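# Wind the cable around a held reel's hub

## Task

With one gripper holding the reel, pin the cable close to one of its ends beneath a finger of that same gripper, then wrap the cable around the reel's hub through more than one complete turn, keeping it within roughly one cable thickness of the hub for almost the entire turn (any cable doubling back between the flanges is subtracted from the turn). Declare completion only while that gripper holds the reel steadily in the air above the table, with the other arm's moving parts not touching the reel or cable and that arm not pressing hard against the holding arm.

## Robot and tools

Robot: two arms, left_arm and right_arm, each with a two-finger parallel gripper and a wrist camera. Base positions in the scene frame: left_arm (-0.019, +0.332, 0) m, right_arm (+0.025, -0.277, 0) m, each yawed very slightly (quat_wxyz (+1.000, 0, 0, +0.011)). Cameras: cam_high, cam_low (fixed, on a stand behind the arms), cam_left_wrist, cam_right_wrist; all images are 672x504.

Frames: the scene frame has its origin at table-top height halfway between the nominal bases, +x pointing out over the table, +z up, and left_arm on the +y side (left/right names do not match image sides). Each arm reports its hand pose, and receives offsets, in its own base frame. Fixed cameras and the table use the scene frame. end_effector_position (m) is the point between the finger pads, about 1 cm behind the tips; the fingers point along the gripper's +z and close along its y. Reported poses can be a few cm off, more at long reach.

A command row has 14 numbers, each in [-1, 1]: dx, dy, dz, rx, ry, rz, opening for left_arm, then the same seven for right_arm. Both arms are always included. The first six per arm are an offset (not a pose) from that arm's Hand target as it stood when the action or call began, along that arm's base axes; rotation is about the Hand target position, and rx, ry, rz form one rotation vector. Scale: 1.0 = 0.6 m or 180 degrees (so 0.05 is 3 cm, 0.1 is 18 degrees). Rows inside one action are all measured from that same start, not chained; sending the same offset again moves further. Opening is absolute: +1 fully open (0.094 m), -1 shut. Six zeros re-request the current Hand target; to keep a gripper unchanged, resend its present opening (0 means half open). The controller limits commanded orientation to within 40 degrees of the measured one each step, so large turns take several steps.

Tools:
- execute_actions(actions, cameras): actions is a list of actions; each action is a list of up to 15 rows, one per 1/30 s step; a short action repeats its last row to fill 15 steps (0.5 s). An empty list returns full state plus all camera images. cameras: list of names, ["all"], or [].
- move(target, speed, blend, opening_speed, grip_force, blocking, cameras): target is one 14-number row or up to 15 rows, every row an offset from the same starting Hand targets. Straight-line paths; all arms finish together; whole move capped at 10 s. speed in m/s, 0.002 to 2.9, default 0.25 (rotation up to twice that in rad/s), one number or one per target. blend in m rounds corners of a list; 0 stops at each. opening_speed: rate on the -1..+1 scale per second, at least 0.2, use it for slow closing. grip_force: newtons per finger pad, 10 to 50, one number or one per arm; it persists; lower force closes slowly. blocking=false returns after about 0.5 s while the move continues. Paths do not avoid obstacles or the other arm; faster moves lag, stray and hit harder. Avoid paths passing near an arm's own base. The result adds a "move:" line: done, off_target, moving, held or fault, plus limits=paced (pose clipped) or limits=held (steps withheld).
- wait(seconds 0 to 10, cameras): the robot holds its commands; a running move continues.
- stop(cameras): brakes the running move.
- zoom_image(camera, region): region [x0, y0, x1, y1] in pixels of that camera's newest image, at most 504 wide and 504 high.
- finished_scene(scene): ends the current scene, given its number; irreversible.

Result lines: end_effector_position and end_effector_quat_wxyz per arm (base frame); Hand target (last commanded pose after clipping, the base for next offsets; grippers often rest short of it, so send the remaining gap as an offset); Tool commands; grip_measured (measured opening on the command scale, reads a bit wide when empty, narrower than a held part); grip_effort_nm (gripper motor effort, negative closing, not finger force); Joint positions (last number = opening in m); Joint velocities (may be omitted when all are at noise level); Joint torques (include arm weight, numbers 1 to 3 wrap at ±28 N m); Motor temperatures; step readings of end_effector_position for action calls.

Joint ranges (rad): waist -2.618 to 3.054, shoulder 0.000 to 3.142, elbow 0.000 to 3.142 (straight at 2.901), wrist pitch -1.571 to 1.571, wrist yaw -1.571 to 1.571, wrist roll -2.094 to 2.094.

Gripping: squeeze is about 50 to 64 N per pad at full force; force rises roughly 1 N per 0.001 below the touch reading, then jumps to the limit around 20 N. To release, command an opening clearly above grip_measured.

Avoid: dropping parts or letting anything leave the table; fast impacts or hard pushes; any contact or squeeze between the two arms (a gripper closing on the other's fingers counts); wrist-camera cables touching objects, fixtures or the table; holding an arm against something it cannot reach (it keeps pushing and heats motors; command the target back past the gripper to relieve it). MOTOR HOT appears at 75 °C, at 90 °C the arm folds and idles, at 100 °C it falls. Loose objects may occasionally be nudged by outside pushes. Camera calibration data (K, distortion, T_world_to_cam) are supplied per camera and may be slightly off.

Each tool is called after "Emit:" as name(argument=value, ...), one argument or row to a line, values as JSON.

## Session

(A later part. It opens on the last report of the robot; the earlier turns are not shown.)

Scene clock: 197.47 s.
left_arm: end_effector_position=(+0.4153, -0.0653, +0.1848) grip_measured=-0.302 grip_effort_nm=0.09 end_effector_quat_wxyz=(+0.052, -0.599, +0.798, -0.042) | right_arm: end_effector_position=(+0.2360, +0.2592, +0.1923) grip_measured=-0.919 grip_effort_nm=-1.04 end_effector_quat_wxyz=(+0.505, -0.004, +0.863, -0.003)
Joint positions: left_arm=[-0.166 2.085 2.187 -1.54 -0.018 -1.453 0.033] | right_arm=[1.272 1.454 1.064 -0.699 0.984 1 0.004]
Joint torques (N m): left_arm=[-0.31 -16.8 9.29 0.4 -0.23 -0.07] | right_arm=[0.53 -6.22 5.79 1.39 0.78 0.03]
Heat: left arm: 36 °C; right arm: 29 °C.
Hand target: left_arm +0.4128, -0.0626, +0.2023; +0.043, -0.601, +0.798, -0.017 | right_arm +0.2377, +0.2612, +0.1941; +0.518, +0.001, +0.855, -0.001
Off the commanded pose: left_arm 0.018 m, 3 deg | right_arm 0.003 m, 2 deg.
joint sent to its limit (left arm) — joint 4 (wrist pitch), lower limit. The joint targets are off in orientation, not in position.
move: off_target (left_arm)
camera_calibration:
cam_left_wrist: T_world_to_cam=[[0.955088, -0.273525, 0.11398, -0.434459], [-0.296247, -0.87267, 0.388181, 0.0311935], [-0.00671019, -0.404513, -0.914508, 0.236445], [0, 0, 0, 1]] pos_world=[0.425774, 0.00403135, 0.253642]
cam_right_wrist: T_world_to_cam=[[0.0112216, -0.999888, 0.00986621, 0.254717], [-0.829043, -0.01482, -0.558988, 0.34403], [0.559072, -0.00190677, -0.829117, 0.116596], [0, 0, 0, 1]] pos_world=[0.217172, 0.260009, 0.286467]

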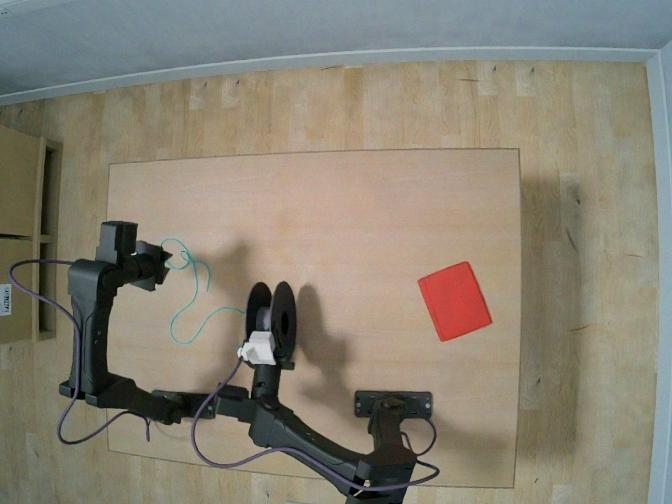

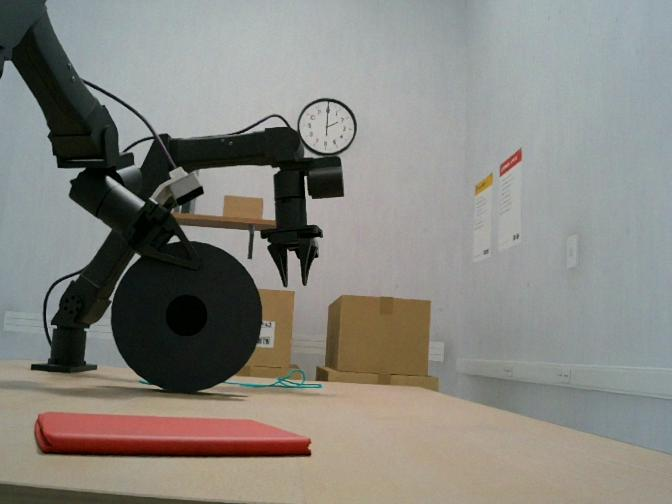

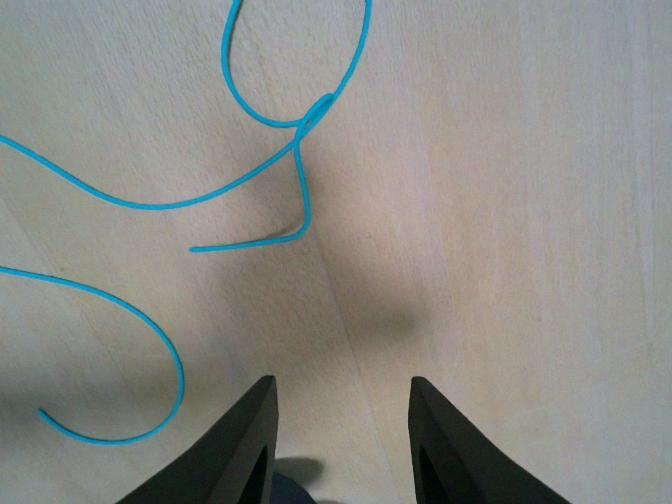

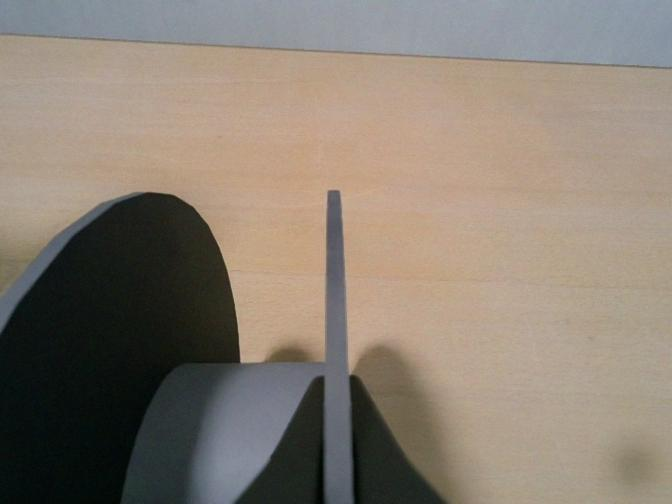

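Emit:
move(
  target=[
    [-0.0117,-0.012,0,0,0,-0.461,-0.3,0,0,0.01,0,0,0,-1],
    [-0.0117,-0.012,-0.22,0,0,-0.461,-0.3,-0.037,0,0,0,-0.111,0,-1],
  ],
  speed=0.25,
  cameras=["all"],
)

Scene clock: 204.33 s.
left_arm: end_effector_position=(+0.4079, -0.0710, +0.0842) grip_measured=-0.302 grip_effort_nm=0.10 end_effector_quat_wxyz=(+0.036, +0.077, +0.996, -0.038) | right_arm: end_effector_position=(+0.2156, +0.2652, +0.1888) grip_measured=-0.919 grip_effort_nm=-1.04 end_effector_quat_wxyz=(+0.648, -0.011, +0.762, -0.004)
Joint positions: left_arm=[-0.144 2.057 1.743 -1.181 0.07 0.008 0.033] | right_arm=[1.426 1.467 0.766 -0.115 1.349 0.784 0.004]
Joint torques (N m): left_arm=[0.65 -11.93 5.97 0.54 0.18 0.08] | right_arm=[0.21 -7.49 5.26 1.51 0.77 -0.01]
Heat: left arm: 36 °C; right arm: 29 °C.
Hand target: left_arm +0.4056, -0.0698, +0.0702; +0.021, +0.078, +0.996, -0.041 | right_arm +0.2155, +0.2613, +0.1941; +0.659, +0.002, +0.752, +0.000
Off the commanded pose: left_arm 0.014 m, 2 deg | right_arm 0.007 m, 2 deg.
move: off_target (left_arm)
camera_calibration:
cam_left_wrist: T_world_to_cam=[[-0.15005, -0.987204, 0.0539793, -0.0123095], [-0.923432, 0.159444, 0.349071, 0.395469], [-0.353211, 0.00253196, -0.93554, 0.314077], [0, 0, 0, 1]] pos_world=[0.474277, -0.0760025, 0.15645]
cam_right_wrist: T_world_to_cam=[[0.0166611, -0.999601, 0.0228226, 0.257285], [-0.584979, -0.0282567, -0.810556, 0.323671], [0.810877, 0.000153967, -0.585217, 0.0242333], [0, 0, 0, 1]] pos_world=[0.165404, 0.266324, 0.270663]

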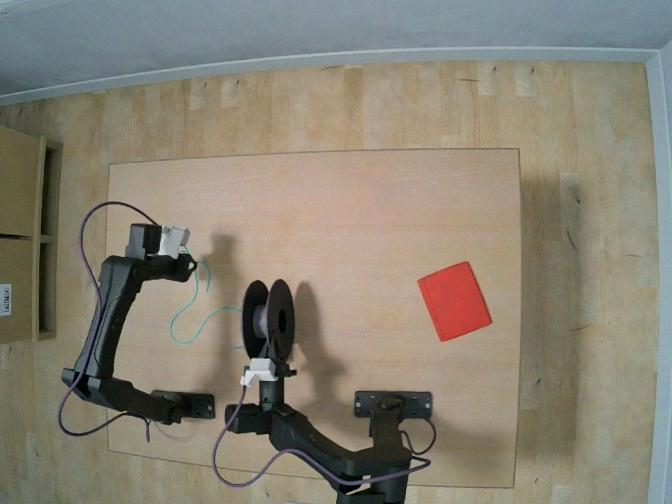

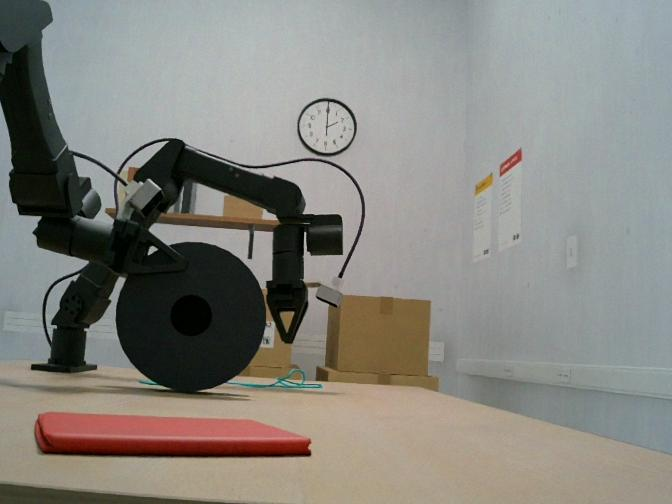

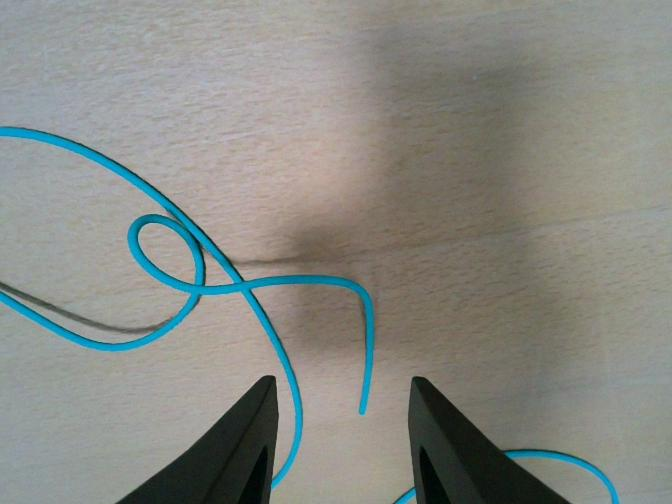

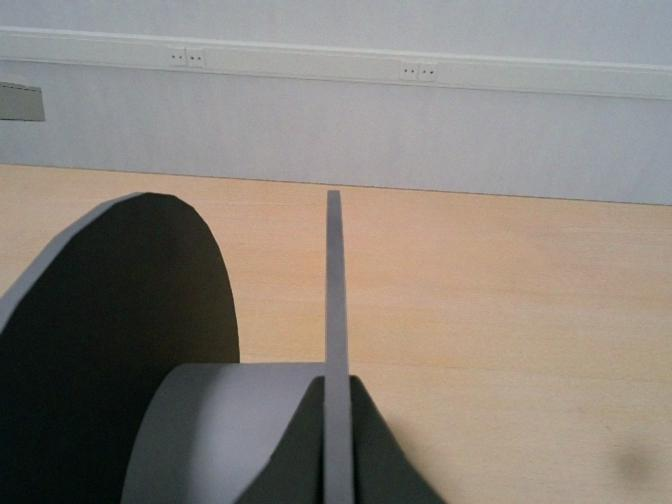

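Emit:
move(
  target=[-0.014,-0.018,-0.05,0,0,0,-0.2,0,0,0,0,0,0,-1],
  speed=0.08,
  cameras=["cam_left_wrist"],
)

Scene clock: 206.70 s.
left_arm: end_effector_position=(+0.4016, -0.0772, +0.0523) grip_measured=-0.202 grip_effort_nm=0.10 end_effector_quat_wxyz=(+0.034, +0.078, +0.996, -0.038) | right_arm: end_effector_position=(+0.2156, +0.2653, +0.1888) grip_measured=-0.919 grip_effort_nm=-1.04 end_effector_quat_wxyz=(+0.648, -0.011, +0.761, -0.004)
Joint positions: left_arm=[-0.161 2.057 1.616 -1.056 0.07 -0.008 0.037] | right_arm=[1.426 1.467 0.766 -0.115 1.349 0.784 0.004]
Joint torques (N m): left_arm=[-0.55 -12.37 5.75 0.54 0.18 -0.09] | right_arm=[0.21 -7.42 5.46 1.41 0.77 0.1]
Heat: left arm: 36 °C; right arm: 29 °C.
Hand target: left_arm +0.3973, -0.0806, +0.0402; +0.021, +0.078, +0.996, -0.041 | right_arm +0.2153, +0.2612, +0.1940; +0.657, +0.003, +0.754, -0.002
Off the commanded pose: left_arm 0.013 m, 2 deg | right_arm 0.007 m, 2 deg.
move: off_target (left_arm)
camera_calibration:
cam_left_wrist: T_world_to_cam=[[-0.150993, -0.986992, 0.0552122, -0.0173839], [-0.921856, 0.160754, 0.352619, 0.401108], [-0.356907, 0.00234515, -0.934137, 0.283392], [0, 0, 0, 1]] pos_world=[0.468283, -0.0823018, 0.124249]
Images, in order (width x height): cam_left_wrist 672x504.

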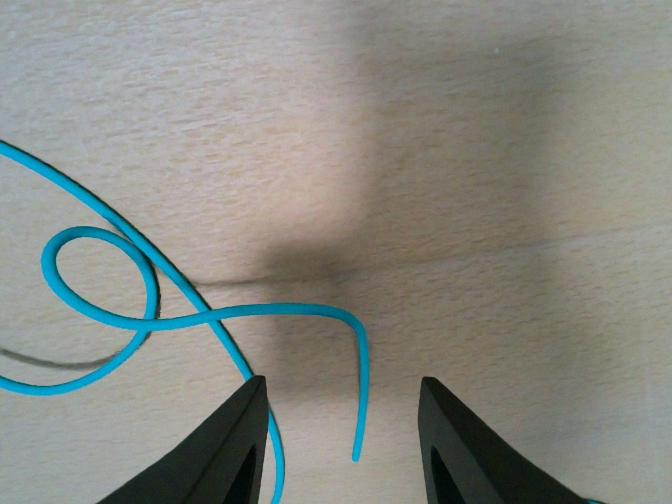

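Emit:
move(
  target=[
    [-0.002,-0.016,0,0,0,0,-0.6,0,0,0,0,0,0,-1],
    [-0.002,-0.016,-0.05,0,0,0,-0.6,0,0,0,0,0,0,-1],
  ],
  speed=0.06,
  cameras=["cam_left_wrist"],
)

Scene clock: 209.90 s.
left_arm: end_effector_position=(+0.4016, -0.0874, +0.0250) grip_measured=-0.598 grip_effort_nm=-0.14 end_effector_quat_wxyz=(+0.037, +0.078, +0.995, -0.039) | right_arm: end_effector_position=(+0.2156, +0.2653, +0.1888) grip_measured=-0.919 grip_effort_nm=-1.05 end_effector_quat_wxyz=(+0.648, -0.011, +0.761, -0.004)
Joint positions: left_arm=[-0.186 2.083 1.544 -0.949 0.07 -0.032 0.019] | right_arm=[1.426 1.467 0.766 -0.115 1.349 0.784 0.004]
Joint torques (N m): left_arm=[-0.54 -11.85 5.71 0.58 0.17 -0.07] | right_arm=[0.18 -7.41 5.46 1.42 0.76 0.09]
Heat: left arm: 36 °C; right arm: 29 °C.
Hand target: left_arm +0.3962, -0.0901, +0.0102; +0.021, +0.078, +0.996, -0.041 | right_arm +0.2153, +0.2612, +0.1940; +0.657, +0.003, +0.754, -0.002
Off the commanded pose: left_arm 0.016 m, 2 deg | right_arm 0.007 m, 2 deg.
move: off_target (left_arm)
camera_calibration:
cam_left_wrist: T_world_to_cam=[[-0.151531, -0.986794, 0.0572365, -0.0256543], [-0.923881, 0.16198, 0.346709, 0.413441], [-0.351401, -0.000342614, -0.936225, 0.255523], [0, 0, 0, 1]] pos_world=[0.467873, -0.0921971, 0.0973518]
Images, in order (width x height): cam_left_wrist 672x504.

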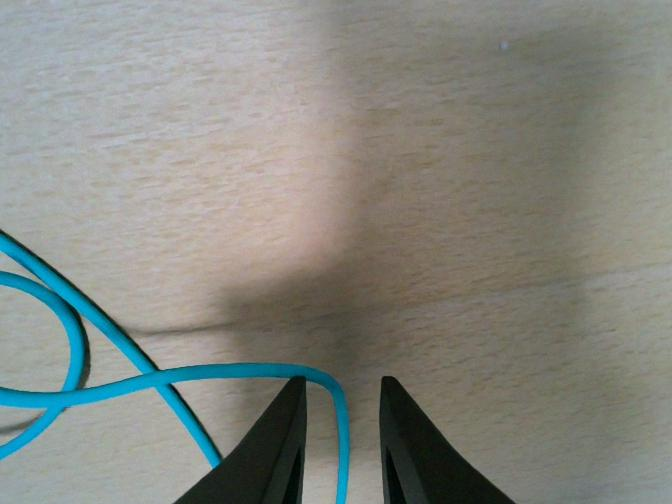

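Emit:
move(
  target=[
    [-0.017,0.005,-0.0,0,0,0,-0.6,0,0,0,0,0,0,-1],
    [-0.017,0.005,-0.038,0,0,0,-0.6,0,0,0,0,0,0,-1],
  ],
  speed=0.05,
  cameras=["cam_left_wrist"],
)

Scene clock: 211.83 s.
left_arm: end_effector_position=(+0.3884, -0.0849, +0.0047) grip_measured=-0.598 grip_effort_nm=-0.13 end_effector_quat_wxyz=(+0.024, +0.078, +0.996, -0.038) | right_arm: end_effector_position=(+0.2156, +0.2653, +0.1888) grip_measured=-0.919 grip_effort_nm=-1.04 end_effector_quat_wxyz=(+0.648, -0.011, +0.761, -0.004)
Joint positions: left_arm=[-0.186 2.083 1.46 -0.891 0.07 -0.032 0.019] | right_arm=[1.426 1.467 0.766 -0.115 1.349 0.784 0.004]
Joint torques (N m): left_arm=[-0.35 -11.99 3.73 0.9 0.14 -0.05] | right_arm=[0.23 -7.42 5.48 1.43 0.75 0.08]
Heat: left arm: 36 °C; right arm: 29 °C.
Hand target: left_arm +0.3858, -0.0871, -0.0126; +0.021, +0.078, +0.996, -0.041 | right_arm +0.2153, +0.2612, +0.1940; +0.657, +0.003, +0.754, -0.002
Off the commanded pose: left_arm 0.018 m, 1 deg | right_arm 0.007 m, 2 deg.
move: off_target (left_arm)
camera_calibration:
cam_left_wrist: T_world_to_cam=[[-0.150052, -0.98707, 0.0563633, -0.0247057], [-0.914877, 0.160238, 0.370573, 0.404045], [-0.374813, 0.00403994, -0.927091, 0.241375], [0, 0, 0, 1]] pos_world=[0.456415, -0.0901048, 0.0754404]
Images, in order (width x height): cam_left_wrist 672x504.

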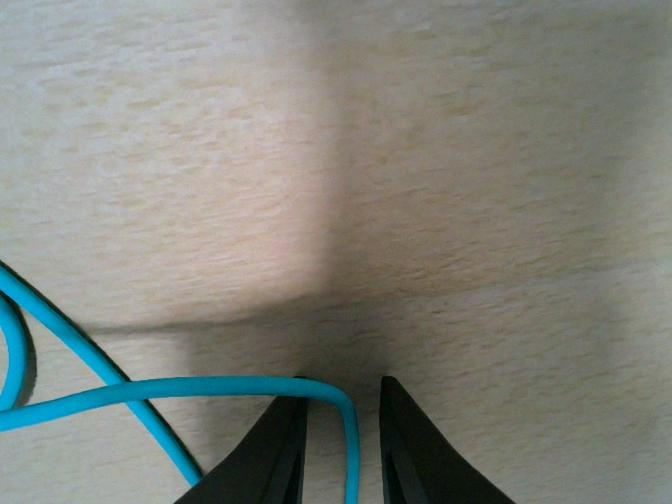

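Close.

Emit:
move(
  target=[0,0,0,0,0,0,-1,0,0,0,0,0,0,-1],
  opening_speed=0.5,
  cameras=["cam_left_wrist"],
)

Emit:
move(
  target=[0,0,0.42,0,0,0,-1,0,0,0,0,0,0,-1],
  speed=0.15,
  cameras=["all"],
)

Emit:
zoom_image(
  camera="cam_low",
  region=[230, 150, 380, 300],
)

Scene clock: 213.23 s.
left_arm: end_effector_position=(+0.3926, -0.0853, +0.0046) grip_measured=-0.946 grip_effort_nm=-1.01 end_effector_quat_wxyz=(+0.033, +0.078, +0.996, -0.038) | right_arm: end_effector_position=(+0.2156, +0.2653, +0.1888) grip_measured=-0.919 grip_effort_nm=-1.05 end_effector_quat_wxyz=(+0.648, -0.011, +0.761, -0.004)
Joint positions: left_arm=[-0.186 2.083 1.459 -0.872 0.068 -0.032 0.003] | right_arm=[1.426 1.467 0.766 -0.115 1.349 0.784 0.004]
Joint torques (N m): left_arm=[-0.25 -12.04 3.89 0.78 0.17 -0.05] | right_arm=[0.18 -7.36 5.48 1.43 0.76 0.1]
Heat: left arm: 36 °C; right arm: 29 °C.
Hand target: left_arm +0.3858, -0.0871, -0.0126; +0.021, +0.078, +0.996, -0.041 | right_arm +0.2153, +0.2612, +0.1940; +0.657, +0.003, +0.754, -0.002
Off the commanded pose: left_arm 0.019 m, 1 deg | right_arm 0.007 m, 2 deg.
move: off_target (left_arm)
camera_calibration:
cam_left_wrist: T_world_to_cam=[[-0.150927, -0.987007, 0.0551136, -0.0241077], [-0.921133, 0.160651, 0.35455, 0.410575], [-0.358798, 0.00274415, -0.933411, 0.236432], [0, 0, 0, 1]] pos_world=[0.459387, -0.0904025, 0.0764478]
Images, in order (width x height): cam_left_wrist 672x504.

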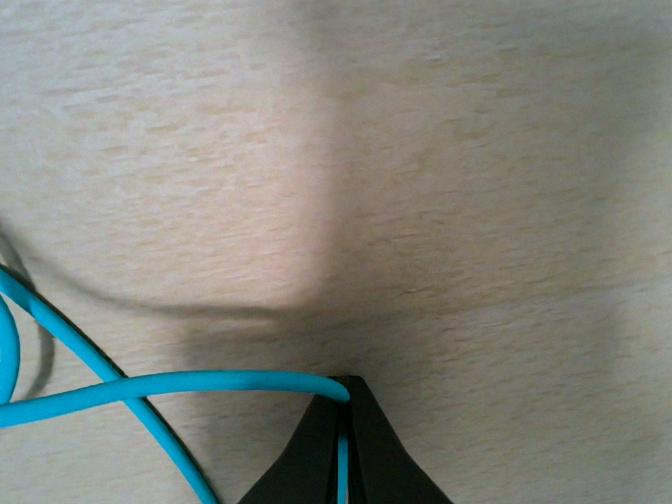

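Scene clock: 215.40 s.
left_arm: end_effector_position=(+0.3881, -0.0845, +0.2261) grip_measured=-0.947 grip_effort_nm=-1.05 end_effector_quat_wxyz=(+0.103, +0.075, +0.991, -0.046) | right_arm: end_effector_position=(+0.2156, +0.2653, +0.1888) grip_measured=-0.919 grip_effort_nm=-1.04 end_effector_quat_wxyz=(+0.648, -0.011, +0.761, -0.004)
Joint positions: left_arm=[-0.186 1.937 2.128 -1.546 0.068 -0.042 0.002] | right_arm=[1.426 1.467 0.766 -0.115 1.349 0.784 0.004]
Joint torques (N m): left_arm=[-0.24 -14.15 9.28 0.59 0.19 -0.1] | right_arm=[0.18 -7.38 5.45 1.42 0.76 0.09]
Heat: left arm: 36 °C; right arm: 29 °C.
Hand target: left_arm +0.3859, -0.0871, +0.2394; +0.021, +0.078, +0.996, -0.041 | right_arm +0.2153, +0.2612, +0.1940; +0.657, +0.003, +0.754, -0.002
Off the commanded pose: left_arm 0.014 m, 9 deg | right_arm 0.007 m, 2 deg.
joint sent to its limit (left arm) — joint 4 (wrist pitch), lower limit. The joint targets are off in orientation, not in position.
move: off_target (left_arm)
camera_calibration:
cam_left_wrist: T_world_to_cam=[[-0.149269, -0.986889, 0.0613839, -0.0381914], [-0.962461, 0.159245, 0.219796, 0.374217], [-0.226689, -0.0262709, -0.973613, 0.396975], [0, 0, 0, 1]] pos_world=[0.444458, -0.0868541, 0.306593]
cam_right_wrist: T_world_to_cam=[[0.0166584, -0.999601, 0.0228237, 0.257282], [-0.584913, -0.028256, -0.810604, 0.323754], [0.810925, 0.000153534, -0.58515, 0.024266], [0, 0, 0, 1]] pos_world=[0.165404, 0.266324, 0.270763]

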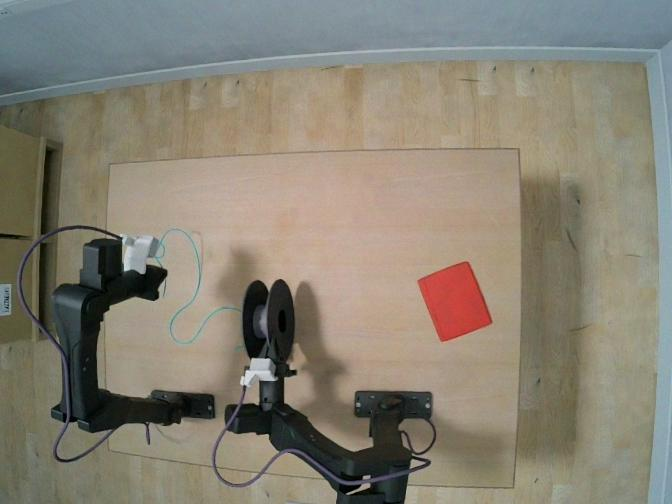

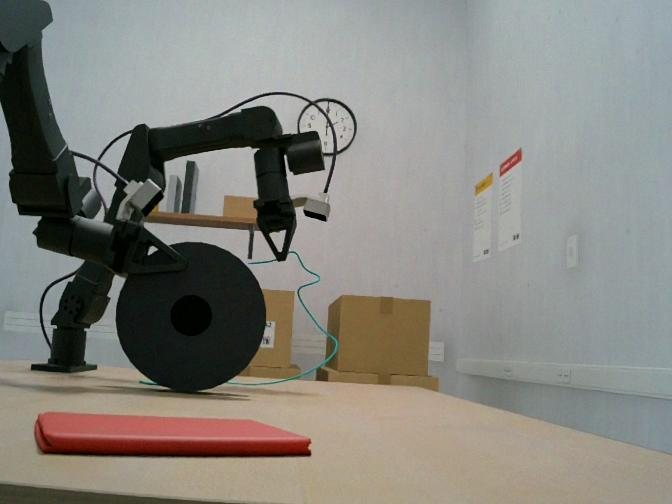

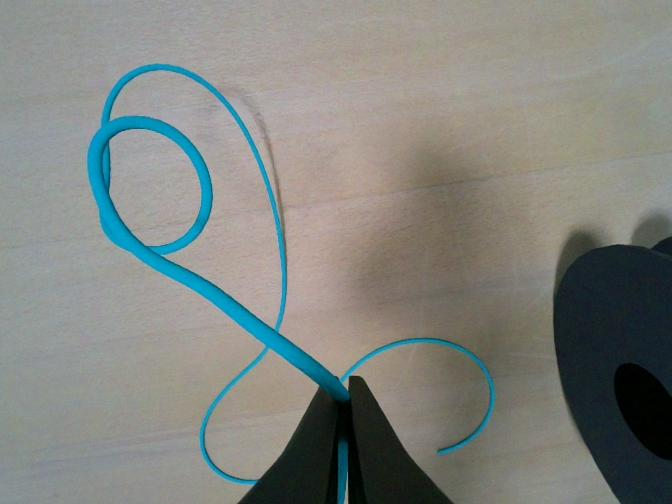

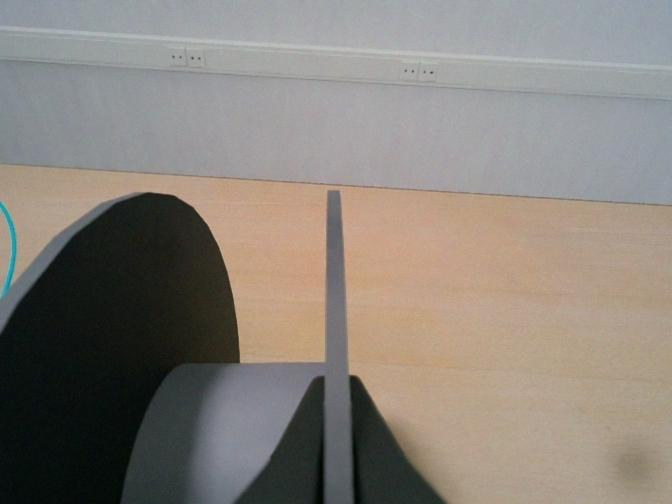

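Scaled by 3.360 from the camera's 672x504 image, which has a finer 960x720 frame.

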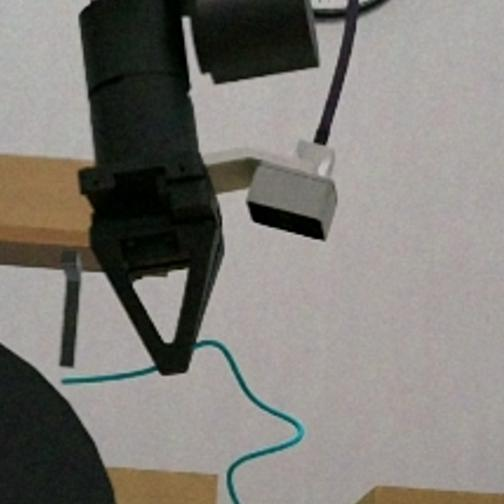

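Emit:
move(
  target=[
    [0,0,0.12,0,0,0,-1,0,0,0,0,0,0,-1],
    [-0.128,-0.373,0.12,0,0,0.0944,-1,0,0,0,0,0,0,-1],
    [-0.128,-0.373,0.03,0,0,0.0944,-1,0,0,0,0,0,0,-1],
  ],
  speed=0.18,
  blend=[0.03,0,0],
  cameras=["all"],
)

Emit:
zoom_image(
  camera="cam_low",
  region=[100, 130, 380, 410],
)

Scene clock: 220.33 s.
left_arm: end_effector_position=(+0.3059, -0.3133, +0.2736) grip_measured=-0.947 grip_effort_nm=-1.05 end_effector_quat_wxyz=(+0.125, -0.064, +0.977, -0.158) | right_arm: end_effector_position=(+0.2156, +0.2653, +0.1888) grip_measured=-0.919 grip_effort_nm=-1.04 end_effector_quat_wxyz=(+0.648, -0.011, +0.761, -0.004)
Joint positions: left_arm=[-0.792 2.02 2.404 -1.55 0.018 -0.927 0.002] | right_arm=[1.426 1.467 0.766 -0.115 1.349 0.784 0.004]
Joint torques (N m): left_arm=[0.54 -10.66 5.04 0.96 -0.04 -0.05] | right_arm=[0.23 -7.39 5.44 1.42 0.76 0.09]
Heat: left arm: 36 °C; right arm: 29 °C.
Hand target: left_arm +0.3091, -0.3109, +0.2574; +0.027, -0.070, +0.996, -0.038 | right_arm +0.2153, +0.2612, +0.1940; +0.657, +0.003, +0.754, -0.002
Off the commanded pose: left_arm 0.017 m, 18 deg | right_arm 0.007 m, 2 deg.
joint sent to its limit (left arm) — joint 4 (wrist pitch), lower limit. The joint targets are off in orientation, not in position.
move: off_target (left_arm)
camera_calibration:
cam_left_wrist: T_world_to_cam=[[0.095757, -0.945296, 0.311842, -0.409669], [-0.981561, -0.0376054, 0.187412, 0.274166], [-0.165433, -0.324038, -0.931467, 0.294943], [0, 0, 0, 1]] pos_world=[0.357133, -0.281376, 0.351099]
cam_right_wrist: T_world_to_cam=[[0.0166584, -0.999601, 0.0228237, 0.257282], [-0.584913, -0.028256, -0.810604, 0.323754], [0.810925, 0.000153534, -0.58515, 0.024266], [0, 0, 0, 1]] pos_world=[0.165404, 0.266324, 0.270763]

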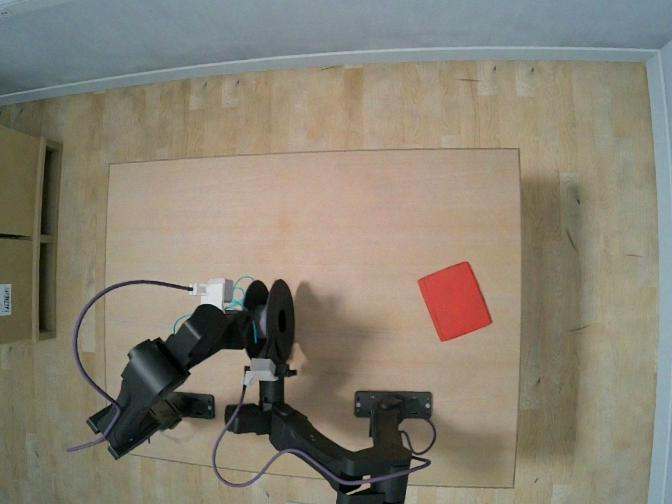

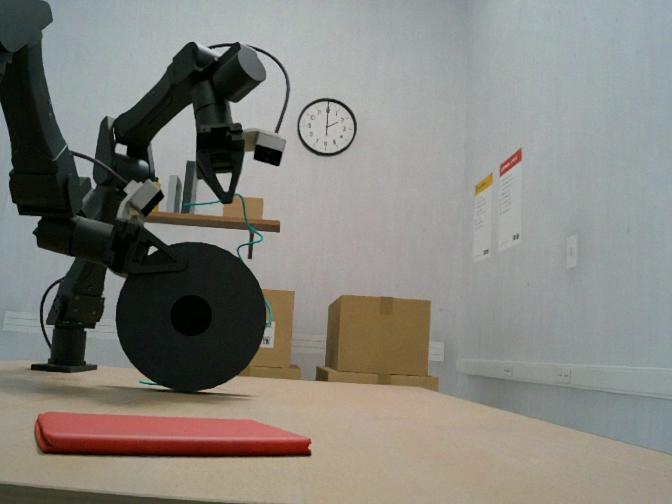

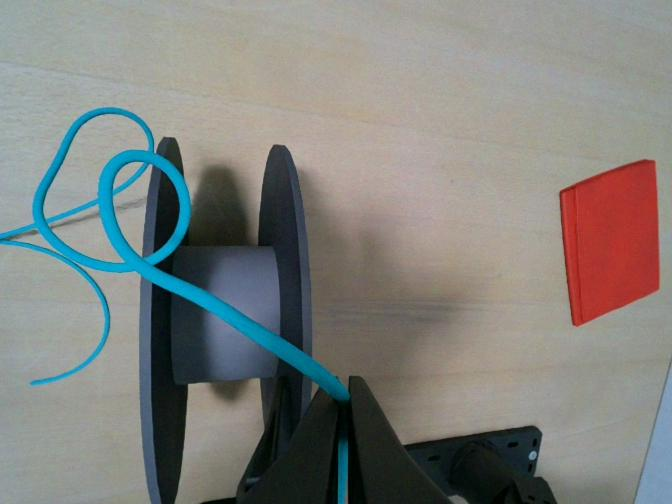

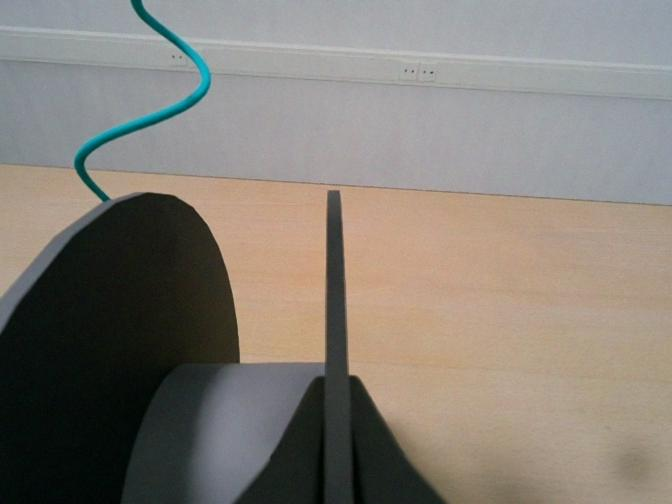

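Scaled by 1.800 from the camera's 672x504 image, which has a finer 960x720 frame.

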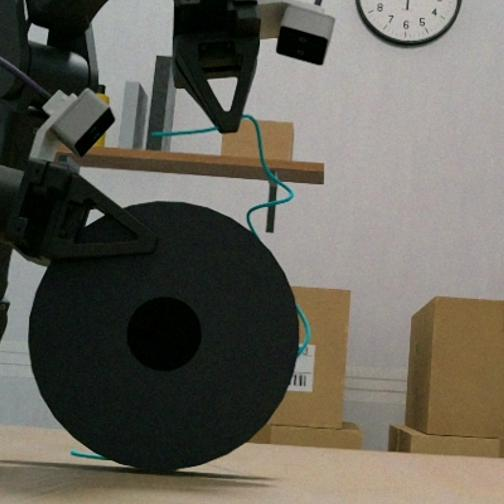

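Emit:
move(
  target=[0.004,0,-0.155,0,0,0,-1,0,0,0,0,0,0,-1],
  speed=0.1,
  cameras=["all"],
)

Emit:
zoom_image(
  camera="cam_low",
  region=[100, 130, 380, 410],
)

Scene clock: 222.63 s.
left_arm: end_effector_position=(+0.3103, -0.3145, +0.1810) grip_measured=-0.947 grip_effort_nm=-1.05 end_effector_quat_wxyz=(+0.043, -0.069, +0.995, -0.063) | right_arm: end_effector_position=(+0.2156, +0.2652, +0.1889) grip_measured=-0.919 grip_effort_nm=-1.04 end_effector_quat_wxyz=(+0.648, -0.011, +0.761, -0.004)
Joint positions: left_arm=[-0.787 2.173 2.308 -1.555 0.017 -0.927 0.002] | right_arm=[1.426 1.467 0.766 -0.115 1.35 0.784 0.004]
Joint torques (N m): left_arm=[0.39 -12.46 5.42 0.54 -0.06 0] | right_arm=[0.21 -7.36 5.49 1.42 0.74 0.1]
Heat: left arm: 36 °C; right arm: 29 °C.
Hand target: left_arm +0.3114, -0.3108, +0.1644; +0.027, -0.070, +0.996, -0.038 | right_arm +0.2153, +0.2612, +0.1940; +0.657, +0.003, +0.754, -0.002
Off the commanded pose: left_arm 0.017 m, 3 deg | right_arm 0.007 m, 2 deg.
joint sent to its limit (left arm) — joint 4 (wrist pitch), lower limit. The joint targets still meet the commanded pose.
move: off_target (left_arm)
camera_calibration:
cam_left_wrist: T_world_to_cam=[[0.139054, -0.983511, 0.115627, -0.372249], [-0.933377, -0.0911553, 0.347128, 0.23503], [-0.330865, -0.156193, -0.930662, 0.313116], [0, 0, 0, 1]] pos_world=[0.374733, -0.29578, 0.252862]
cam_right_wrist: T_world_to_cam=[[0.0164316, -0.999604, 0.0228607, 0.25731], [-0.584693, -0.0281533, -0.810766, 0.323734], [0.811088, -0.0000442609, -0.584924, 0.0242307], [0, 0, 0, 1]] pos_world=[0.165404, 0.266324, 0.270764]

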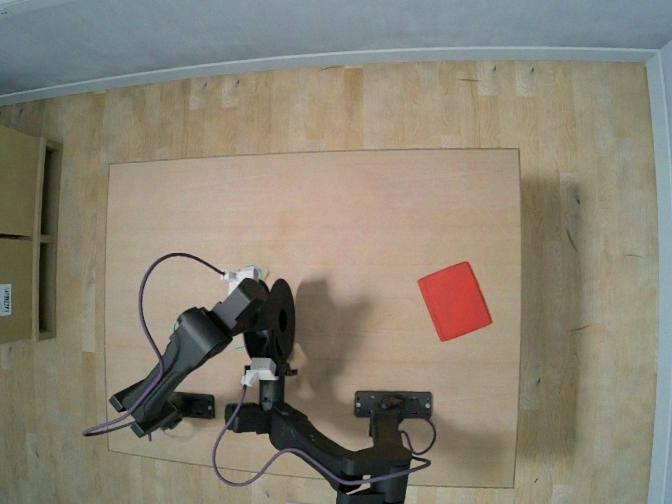

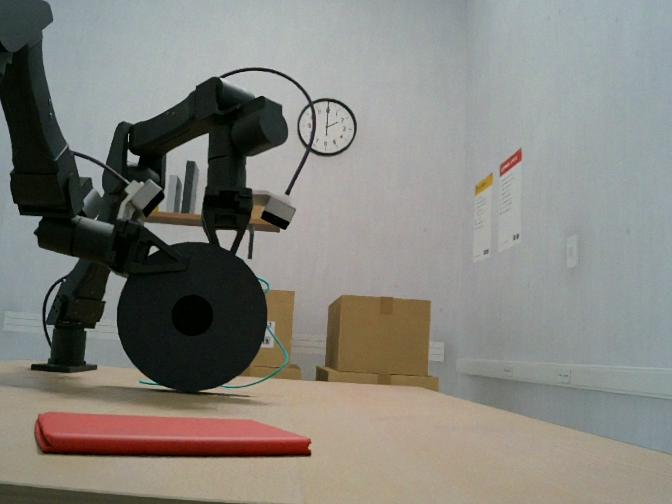

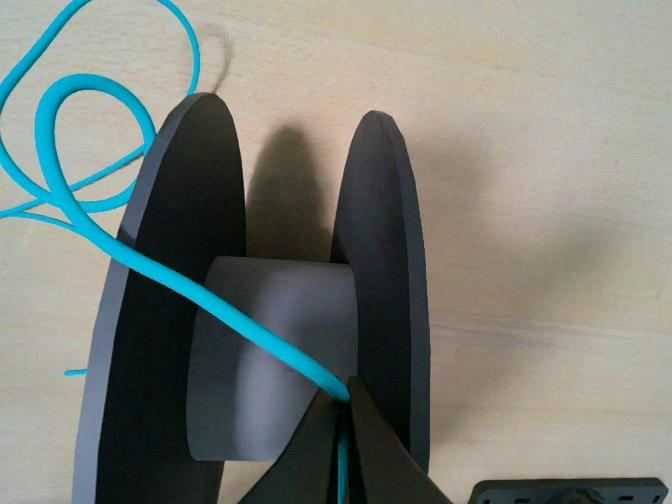

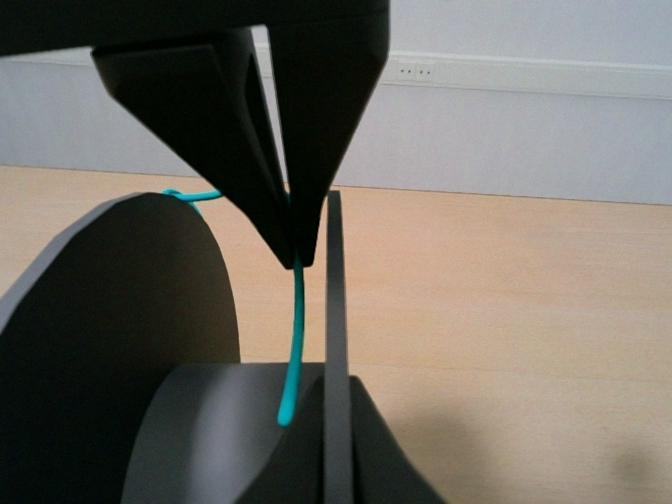

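Scaled by 1.800 from the camera's 672x504 image, which has a finer 960x720 frame.

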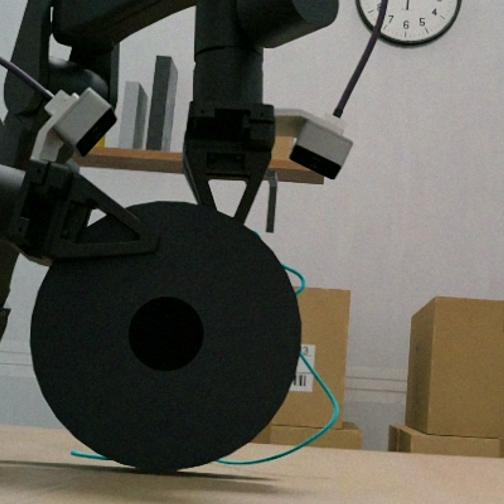

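Emit:
move(
  target=[
    [0,0,0,0,0,0,-1,0,0,0,0,0,0,0.1],
    [0,0,0,0,0,0,-1,0,0,0.025,0,0,0,0.1],
  ],
  speed=0.1,
  opening_speed=2.0,
  cameras=["cam_right_wrist","cam_low"],
)

Scene clock: 225.20 s.
left_arm: end_effector_position=(+0.3103, -0.3145, +0.1810) grip_measured=-0.947 grip_effort_nm=-1.05 end_effector_quat_wxyz=(+0.043, -0.069, +0.995, -0.063) | right_arm: end_effector_position=(+0.2155, +0.2614, +0.1947) grip_measured=+0.098 grip_effort_nm=0.11 end_effector_quat_wxyz=(+0.652, -0.009, +0.758, -0.008)
Joint positions: left_arm=[-0.787 2.173 2.308 -1.555 0.017 -0.927 0.002] | right_arm=[1.426 1.448 0.766 -0.127 1.362 0.774 0.052]
Joint torques (N m): left_arm=[0.39 -12.36 5.48 0.56 -0.03 0.02] | right_arm=[0.16 -8.34 8.38 0.99 0.61 0]
Heat: left arm: 36 °C; right arm: 29 °C.
Hand target: left_arm +0.3114, -0.3108, +0.1644; +0.027, -0.070, +0.996, -0.038 | right_arm +0.2153, +0.2612, +0.2091; +0.657, +0.003, +0.754, -0.002
Off the commanded pose: left_arm 0.017 m, 3 deg | right_arm 0.014 m, 2 deg.
joint sent to its limit (left arm) — joint 4 (wrist pitch), lower limit. The joint targets still meet the commanded pose.
move: off_target (left_arm, right_arm)
camera_calibration:
cam_right_wrist: T_world_to_cam=[[0.00919308, -0.999614, 0.0262168, 0.25426], [-0.576906, -0.0267166, -0.816373, 0.327395], [0.816759, -0.00761968, -0.576929, 0.0269825], [0, 0, 0, 1]] pos_world=[0.164501, 0.263114, 0.276178]
Images, in order (width x height): cam_low 672x504, cam_right_wrist 672x504.

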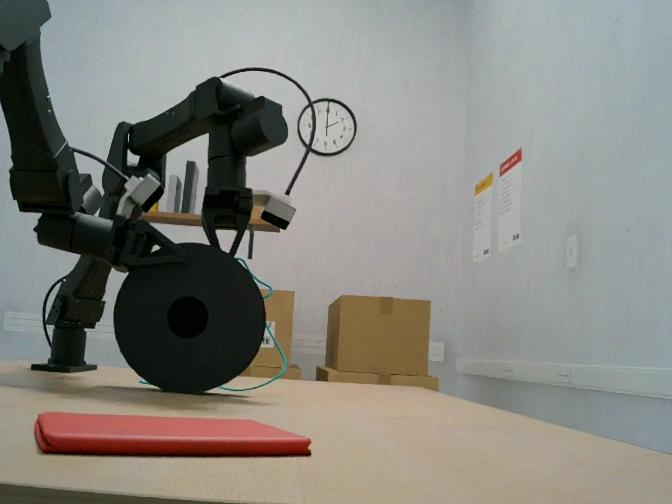

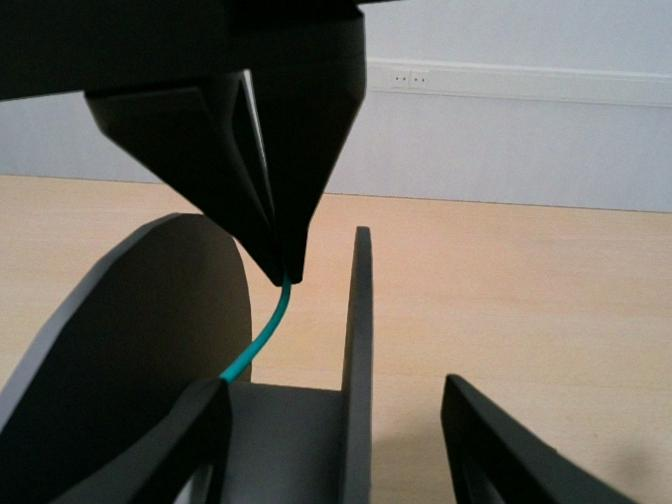

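Emit:
move(
  target=[0,-0.006,0.075,0,0,0,-1,0,0,0,0,0,0,0.1],
  speed=0.15,
  cameras=["cam_right_wrist","cam_low"],
)

Scene clock: 226.43 s.
left_arm: end_effector_position=(+0.3100, -0.3142, +0.1838) grip_measured=-0.947 grip_effort_nm=-1.05 end_effector_quat_wxyz=(+0.045, -0.069, +0.994, -0.065) | right_arm: end_effector_position=(+0.2155, +0.2611, +0.1945) grip_measured=+0.098 grip_effort_nm=0.11 end_effector_quat_wxyz=(+0.652, -0.010, +0.758, -0.009)
Joint positions: left_arm=[-0.787 2.166 2.308 -1.555 0.017 -0.927 0.002] | right_arm=[1.426 1.448 0.766 -0.131 1.362 0.774 0.052]
Joint torques (N m): left_arm=[-0.09 -18.81 9.91 0.57 -0.05 -0.06] | right_arm=[0.17 -8.38 8.49 1.02 0.62 0.05]
Heat: left arm: 36 °C; right arm: 29 °C.
Hand target: left_arm +0.3114, -0.3144, +0.2094; +0.027, -0.070, +0.996, -0.038 | right_arm +0.2153, +0.2612, +0.2091; +0.657, +0.003, +0.754, -0.002
Off the commanded pose: left_arm 0.026 m, 4 deg | right_arm 0.015 m, 2 deg.
joint sent to its limit (left arm) — joint 4 (wrist pitch), lower limit. The joint targets are off in orientation, not in position.
move: off_target (left_arm, right_arm)
camera_calibration:
cam_right_wrist: T_world_to_cam=[[0.00921681, -0.999509, 0.0299559, 0.253205], [-0.577356, -0.0297785, -0.815949, 0.327913], [0.81644, -0.00977477, -0.577347, 0.0275438], [0, 0, 0, 1]] pos_world=[0.164501, 0.263115, 0.275878]
Images, in order (width x height): cam_low 672x504, cam_right_wrist 672x504.

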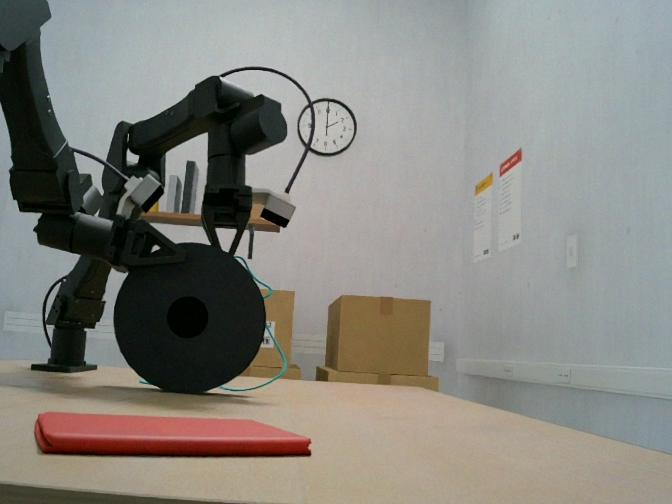

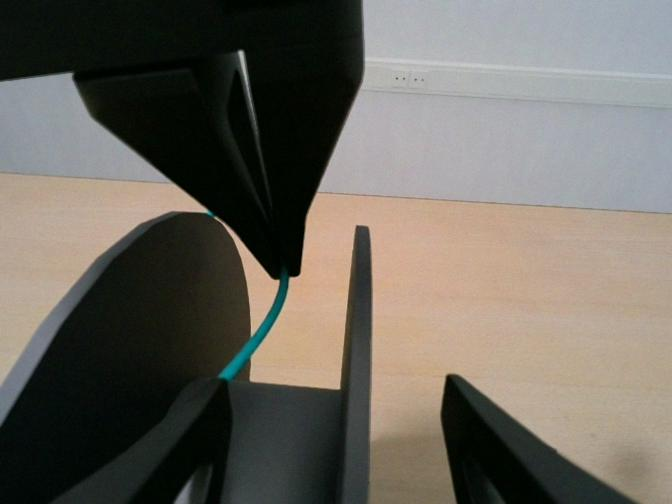

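Emit:
move(
  target=[0,-0.006,0.06,0,0,0,-1,0,0,0,0,0,0,0.1],
  speed=0.15,
  cameras=["cam_right_wrist"],
)

Scene clock: 227.50 s.
left_arm: end_effector_position=(+0.3132, -0.3173, +0.2268) grip_measured=-0.947 grip_effort_nm=-1.05 end_effector_quat_wxyz=(+0.086, -0.070, +0.988, -0.112) | right_arm: end_effector_position=(+0.2155, +0.2610, +0.1944) grip_measured=+0.098 grip_effort_nm=0.11 end_effector_quat_wxyz=(+0.652, -0.010, +0.758, -0.010)
Joint positions: left_arm=[-0.787 2.11 2.376 -1.555 0.017 -0.932 0.002] | right_arm=[1.426 1.448 0.766 -0.131 1.362 0.774 0.052]
Joint torques (N m): left_arm=[-0.65 -16.65 9.13 0.79 -0.04 -0.06] | right_arm=[0.14 -8.34 8.49 1.02 0.63 0.04]
Heat: left arm: 36 °C; right arm: 29 °C.
Hand target: left_arm +0.3115, -0.3180, +0.2454; +0.027, -0.070, +0.996, -0.038 | right_arm +0.2153, +0.2612, +0.2091; +0.657, +0.003, +0.754, -0.002
Off the commanded pose: left_arm 0.019 m, 11 deg | right_arm 0.015 m, 2 deg.
joint sent to its limit (left arm) — joint 4 (wrist pitch), lower limit. The joint targets are off in orientation, not in position.
move: off_target (left_arm, right_arm)
camera_calibration:
cam_right_wrist: T_world_to_cam=[[0.00922551, -0.999487, 0.0306781, 0.253002], [-0.577411, -0.0303724, -0.815889, 0.32798], [0.816402, -0.0101869, -0.577394, 0.027614], [0, 0, 0, 1]] pos_world=[0.164501, 0.263115, 0.275778]
Images, in order (width x height): cam_right_wrist 672x504.

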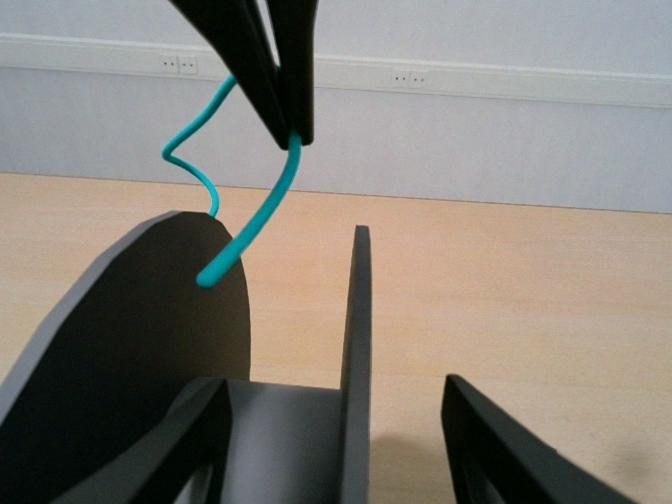

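Emit:
move(
  target=[0,-0.004,0,0,0,0.21,-1,0,0,0,0,0,0,0.1],
  speed=0.4,
  cameras=["cam_right_wrist"],
)

Scene clock: 229.63 s.
left_arm: end_effector_position=(+0.3101, -0.3205, +0.2269) grip_measured=-0.947 grip_effort_nm=-1.05 end_effector_quat_wxyz=(+0.067, -0.380, +0.914, -0.125) | right_arm: end_effector_position=(+0.2155, +0.2610, +0.1944) grip_measured=+0.098 grip_effort_nm=0.11 end_effector_quat_wxyz=(+0.652, -0.010, +0.758, -0.010)
Joint positions: left_arm=[-0.819 2.11 2.376 -1.555 -0.037 -1.603 0.002] | right_arm=[1.426 1.448 0.766 -0.131 1.362 0.774 0.052]
Joint torques (N m): left_arm=[-0.46 -16.05 9.98 0.79 -0.19 -0.11] | right_arm=[0.21 -8.32 8.53 1.02 0.63 0.03]
Heat: left arm: 36 °C; right arm: 30 °C.
Hand target: left_arm +0.3114, -0.3204, +0.2454; +0.038, -0.389, +0.920, -0.027 | right_arm +0.2153, +0.2612, +0.2091; +0.657, +0.003, +0.754, -0.002
Off the commanded pose: left_arm 0.019 m, 12 deg | right_arm 0.015 m, 2 deg.
joint sent to its limit (left arm) — joint 4 (wrist pitch), lower limit. The joint targets are off in orientation, not in position.
move: off_target (left_arm, right_arm)
camera_calibration:
cam_right_wrist: T_world_to_cam=[[0.00922551, -0.999487, 0.0306781, 0.253002], [-0.577411, -0.0303724, -0.815889, 0.32798], [0.816402, -0.0101869, -0.577394, 0.027614], [0, 0, 0, 1]] pos_world=[0.164501, 0.263115, 0.275778]
Images, in order (width x height): cam_right_wrist 672x504.

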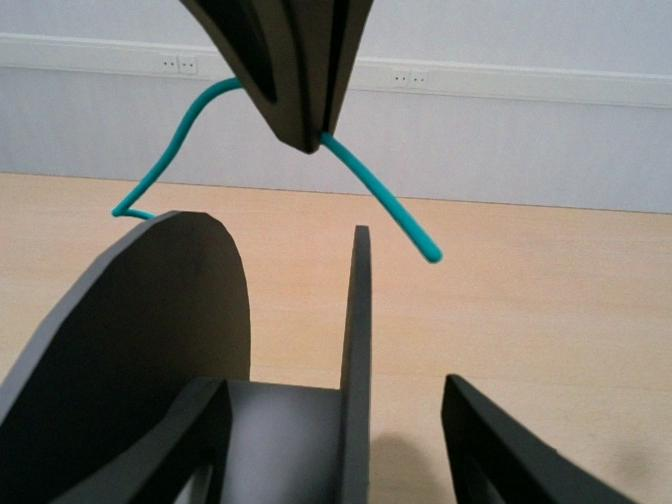

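Emit:
move(
  target=[
    [0,0.006,0,0,0,-0.098,-1,0,0,0,0,0,0,0.1],
    [0,0.006,-0.10,0,0,-0.098,-1,0,0,0,0,0,0,0.1],
  ],
  speed=0.2,
  cameras=["cam_right_wrist","cam_low"],
)

Scene clock: 232.50 s.
left_arm: end_effector_position=(+0.3094, -0.3203, +0.1999) grip_measured=-0.947 grip_effort_nm=-1.05 end_effector_quat_wxyz=(+0.061, -0.241, +0.965, -0.085) | right_arm: end_effector_position=(+0.2155, +0.2610, +0.1944) grip_measured=+0.098 grip_effort_nm=0.11 end_effector_quat_wxyz=(+0.652, -0.010, +0.758, -0.010)
Joint positions: left_arm=[-0.815 2.151 2.342 -1.555 -0.024 -1.302 0.002] | right_arm=[1.426 1.448 0.766 -0.131 1.362 0.774 0.052]
Joint torques (N m): left_arm=[0.73 -12.42 5.6 0.64 0 0.04] | right_arm=[0.16 -8.35 8.49 1.02 0.62 0.04]
Heat: left arm: 37 °C; right arm: 30 °C.
Hand target: left_arm +0.3113, -0.3169, +0.1855; +0.033, -0.243, +0.969, -0.032 | right_arm +0.2153, +0.2612, +0.2091; +0.657, +0.003, +0.754, -0.002
Off the commanded pose: left_arm 0.015 m, 7 deg | right_arm 0.015 m, 2 deg.
joint sent to its limit (left arm) — joint 4 (wrist pitch), lower limit. The joint targets are off in orientation, not in position.
move: off_target (left_arm, right_arm)
camera_calibration:
cam_right_wrist: T_world_to_cam=[[0.00922551, -0.999487, 0.0306781, 0.253002], [-0.577411, -0.0303724, -0.815889, 0.32798], [0.816402, -0.0101869, -0.577394, 0.027614], [0, 0, 0, 1]] pos_world=[0.164501, 0.263115, 0.275778]
Images, in order (width x height): cam_low 672x504, cam_right_wrist 672x504.

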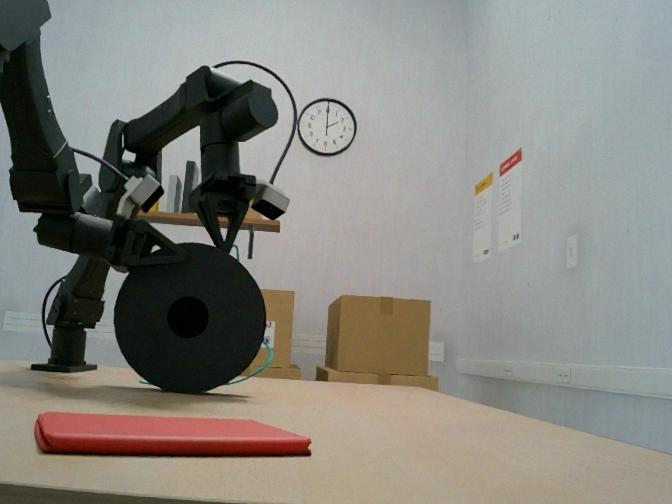

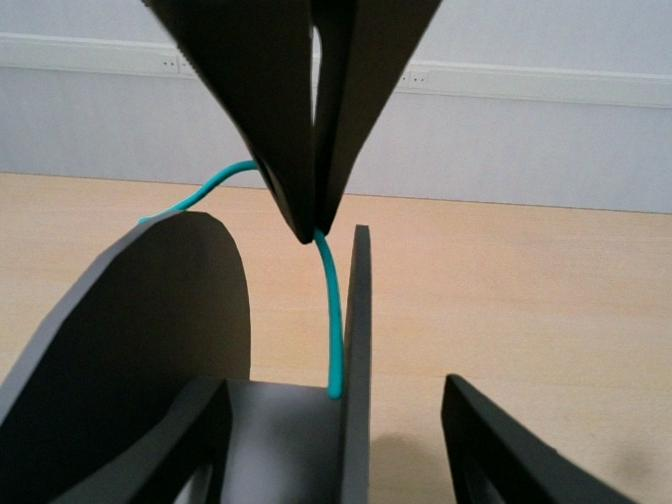

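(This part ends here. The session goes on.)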